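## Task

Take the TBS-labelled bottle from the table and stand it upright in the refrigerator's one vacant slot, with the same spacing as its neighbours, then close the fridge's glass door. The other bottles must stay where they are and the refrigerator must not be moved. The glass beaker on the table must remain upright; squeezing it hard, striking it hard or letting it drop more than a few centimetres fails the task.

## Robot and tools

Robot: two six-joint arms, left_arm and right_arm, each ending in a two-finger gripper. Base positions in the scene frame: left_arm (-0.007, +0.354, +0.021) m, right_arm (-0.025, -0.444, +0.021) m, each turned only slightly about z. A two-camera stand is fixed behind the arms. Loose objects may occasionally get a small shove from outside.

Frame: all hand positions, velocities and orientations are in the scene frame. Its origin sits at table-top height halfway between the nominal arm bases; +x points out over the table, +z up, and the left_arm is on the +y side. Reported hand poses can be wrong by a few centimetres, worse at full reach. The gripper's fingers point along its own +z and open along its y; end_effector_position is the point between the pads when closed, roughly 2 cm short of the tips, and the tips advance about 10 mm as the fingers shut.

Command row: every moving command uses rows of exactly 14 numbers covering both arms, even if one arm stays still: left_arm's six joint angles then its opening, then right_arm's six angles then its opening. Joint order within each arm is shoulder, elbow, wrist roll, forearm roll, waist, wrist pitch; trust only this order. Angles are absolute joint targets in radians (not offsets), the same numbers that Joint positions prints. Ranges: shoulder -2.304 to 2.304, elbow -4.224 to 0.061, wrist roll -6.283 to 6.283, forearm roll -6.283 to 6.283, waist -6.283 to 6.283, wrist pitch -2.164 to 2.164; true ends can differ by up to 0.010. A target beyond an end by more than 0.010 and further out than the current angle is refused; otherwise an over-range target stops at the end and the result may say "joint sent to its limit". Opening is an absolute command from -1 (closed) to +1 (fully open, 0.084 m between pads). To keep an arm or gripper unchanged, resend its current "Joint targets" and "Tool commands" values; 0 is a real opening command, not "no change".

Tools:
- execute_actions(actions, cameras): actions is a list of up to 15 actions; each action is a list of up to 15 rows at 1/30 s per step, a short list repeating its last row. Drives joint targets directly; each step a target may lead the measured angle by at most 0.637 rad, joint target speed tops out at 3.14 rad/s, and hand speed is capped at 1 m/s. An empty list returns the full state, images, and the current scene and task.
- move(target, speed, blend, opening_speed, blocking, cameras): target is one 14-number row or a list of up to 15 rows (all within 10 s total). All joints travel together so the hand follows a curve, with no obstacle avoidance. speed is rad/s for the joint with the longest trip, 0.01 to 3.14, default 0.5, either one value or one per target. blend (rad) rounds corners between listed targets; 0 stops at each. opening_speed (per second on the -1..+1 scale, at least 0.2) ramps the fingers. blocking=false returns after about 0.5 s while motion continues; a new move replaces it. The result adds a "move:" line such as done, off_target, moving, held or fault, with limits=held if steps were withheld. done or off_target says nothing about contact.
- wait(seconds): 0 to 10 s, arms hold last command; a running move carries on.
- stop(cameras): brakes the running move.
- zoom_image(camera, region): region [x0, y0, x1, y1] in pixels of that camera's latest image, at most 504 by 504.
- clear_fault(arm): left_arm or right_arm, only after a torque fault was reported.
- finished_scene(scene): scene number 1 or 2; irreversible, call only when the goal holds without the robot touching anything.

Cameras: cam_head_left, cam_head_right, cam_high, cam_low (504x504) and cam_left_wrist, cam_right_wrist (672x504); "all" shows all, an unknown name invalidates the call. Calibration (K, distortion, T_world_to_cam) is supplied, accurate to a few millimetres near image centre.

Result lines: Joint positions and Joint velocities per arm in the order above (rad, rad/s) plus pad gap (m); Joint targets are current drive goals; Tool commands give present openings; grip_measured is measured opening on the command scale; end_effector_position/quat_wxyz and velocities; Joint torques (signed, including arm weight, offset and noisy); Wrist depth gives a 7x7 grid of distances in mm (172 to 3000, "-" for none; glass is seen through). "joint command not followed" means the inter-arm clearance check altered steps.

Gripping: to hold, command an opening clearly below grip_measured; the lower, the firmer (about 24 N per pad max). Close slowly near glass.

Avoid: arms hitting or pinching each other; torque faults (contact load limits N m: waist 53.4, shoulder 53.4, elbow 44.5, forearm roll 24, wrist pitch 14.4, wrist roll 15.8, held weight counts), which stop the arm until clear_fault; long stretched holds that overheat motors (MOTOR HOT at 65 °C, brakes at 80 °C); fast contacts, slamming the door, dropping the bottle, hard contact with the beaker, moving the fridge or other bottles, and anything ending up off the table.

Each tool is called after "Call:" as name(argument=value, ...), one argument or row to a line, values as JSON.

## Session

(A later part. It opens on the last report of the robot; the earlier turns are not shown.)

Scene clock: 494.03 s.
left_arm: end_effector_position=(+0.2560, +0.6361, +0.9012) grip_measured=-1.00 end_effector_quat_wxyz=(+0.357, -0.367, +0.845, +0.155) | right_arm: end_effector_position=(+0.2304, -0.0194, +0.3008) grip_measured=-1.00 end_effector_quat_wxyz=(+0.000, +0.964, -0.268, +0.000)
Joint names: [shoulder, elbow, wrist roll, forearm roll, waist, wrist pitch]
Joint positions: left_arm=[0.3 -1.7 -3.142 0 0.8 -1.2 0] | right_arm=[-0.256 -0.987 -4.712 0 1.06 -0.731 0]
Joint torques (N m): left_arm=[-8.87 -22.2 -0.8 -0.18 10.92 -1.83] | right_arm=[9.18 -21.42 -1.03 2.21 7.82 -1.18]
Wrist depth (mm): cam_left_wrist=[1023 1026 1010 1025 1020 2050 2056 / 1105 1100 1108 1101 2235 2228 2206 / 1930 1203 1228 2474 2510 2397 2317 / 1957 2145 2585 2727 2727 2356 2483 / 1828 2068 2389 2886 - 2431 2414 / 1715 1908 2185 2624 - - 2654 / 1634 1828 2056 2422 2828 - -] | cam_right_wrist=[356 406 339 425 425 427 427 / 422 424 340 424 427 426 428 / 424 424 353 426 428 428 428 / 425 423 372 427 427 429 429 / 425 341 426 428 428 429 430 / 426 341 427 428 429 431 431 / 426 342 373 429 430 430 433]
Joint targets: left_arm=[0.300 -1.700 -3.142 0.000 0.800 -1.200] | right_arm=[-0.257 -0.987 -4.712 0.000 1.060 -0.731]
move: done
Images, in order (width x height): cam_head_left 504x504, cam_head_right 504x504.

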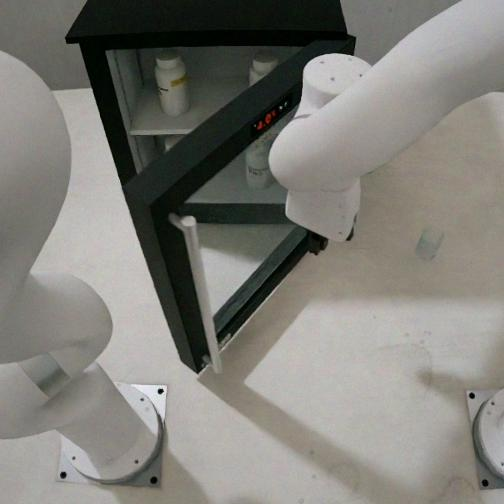

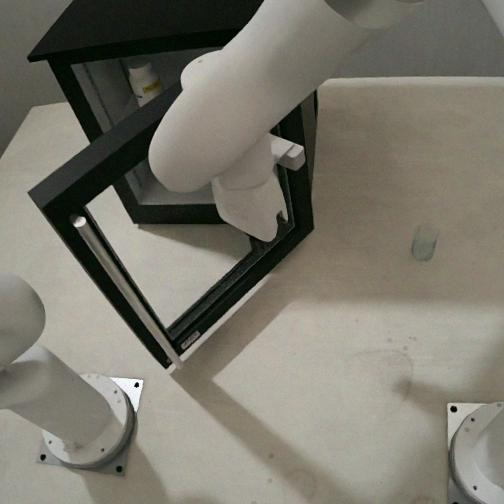

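It's self-closing now. Watch it close.

Call:
wait(
  seconds=2,
  cameras=["cam_head_left","cam_head_right","cam_high"],
)

Call:
zoom_image(
  camera="cam_head_right",
  region=[20, 0, 320, 250],
)

Scene clock: 497.27 s.
left_arm: end_effector_position=(+0.2560, +0.6361, +0.9012) grip_measured=-1.00 end_effector_quat_wxyz=(+0.357, -0.367, +0.845, +0.155) | right_arm: end_effector_position=(+0.2304, -0.0194, +0.3008) grip_measured=-1.00 end_effector_quat_wxyz=(+0.000, +0.964, -0.268, +0.000)
Joint names: [shoulder, elbow, wrist roll, forearm roll, waist, wrist pitch]
Joint positions: left_arm=[0.3 -1.7 -3.142 0 0.8 -1.2 0] | right_arm=[-0.256 -0.987 -4.712 0 1.06 -0.731 0]
Joint torques (N m): left_arm=[-8.74 -22.25 -0.83 0.09 10.91 -1.8] | right_arm=[10.88 -22.03 -0.55 -4.41 8.85 -2.01]
Wrist depth (mm): cam_left_wrist=[1023 1020 1022 1022 1022 2050 2068 / 1105 1101 1098 1105 2185 2220 2220 / 1930 1201 1230 2448 2439 2381 2286 / 1935 2199 2634 2727 2738 2364 2431 / 1833 2080 2381 2816 - 2381 2389 / 1706 1903 2192 2634 - - 2644 / 1626 1842 2050 2389 2863 - -] | cam_right_wrist=[337 337 423 424 426 427 427 / 338 423 426 424 426 428 428 / 421 424 426 427 427 428 429 / 424 425 426 426 428 429 430 / 426 425 427 428 428 429 431 / 426 426 427 428 428 431 432 / 427 428 427 429 430 432 431]
Joint targets: left_arm=[0.300 -1.700 -3.142 0.000 0.800 -1.200] | right_arm=[-0.257 -0.987 -4.712 0.000 1.060 -0.731]
Tool commands: left_gripper/opening=-1.0 right_gripper/opening=-1.0
wait: 2.00 s; at rest from the start
Images, in order (width x height): cam_head_left 504x504, cam_head_right 504x504, cam_high 504x504.

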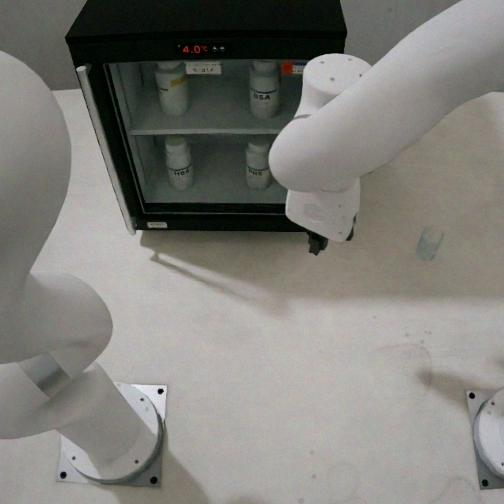

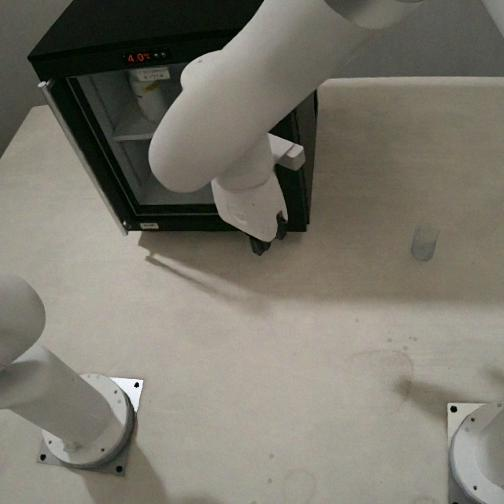

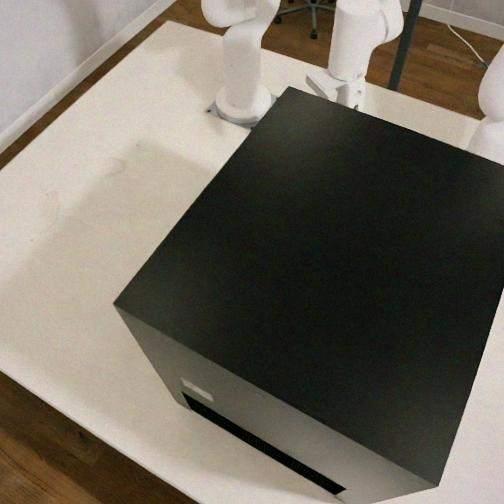

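Scaled by 1.680 from the camera's 504x504 image, which has a finer 720x720 frame.

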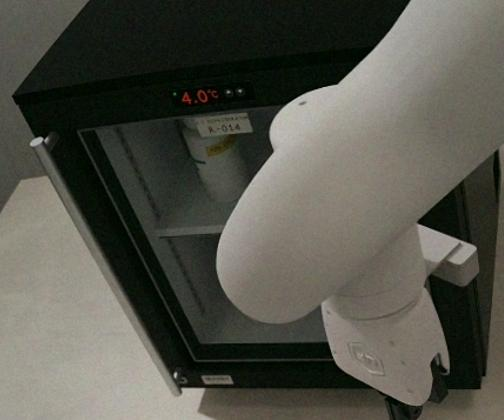

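Call:
finished_scene(
  scene=1,
)

The scene is finished: the task was done.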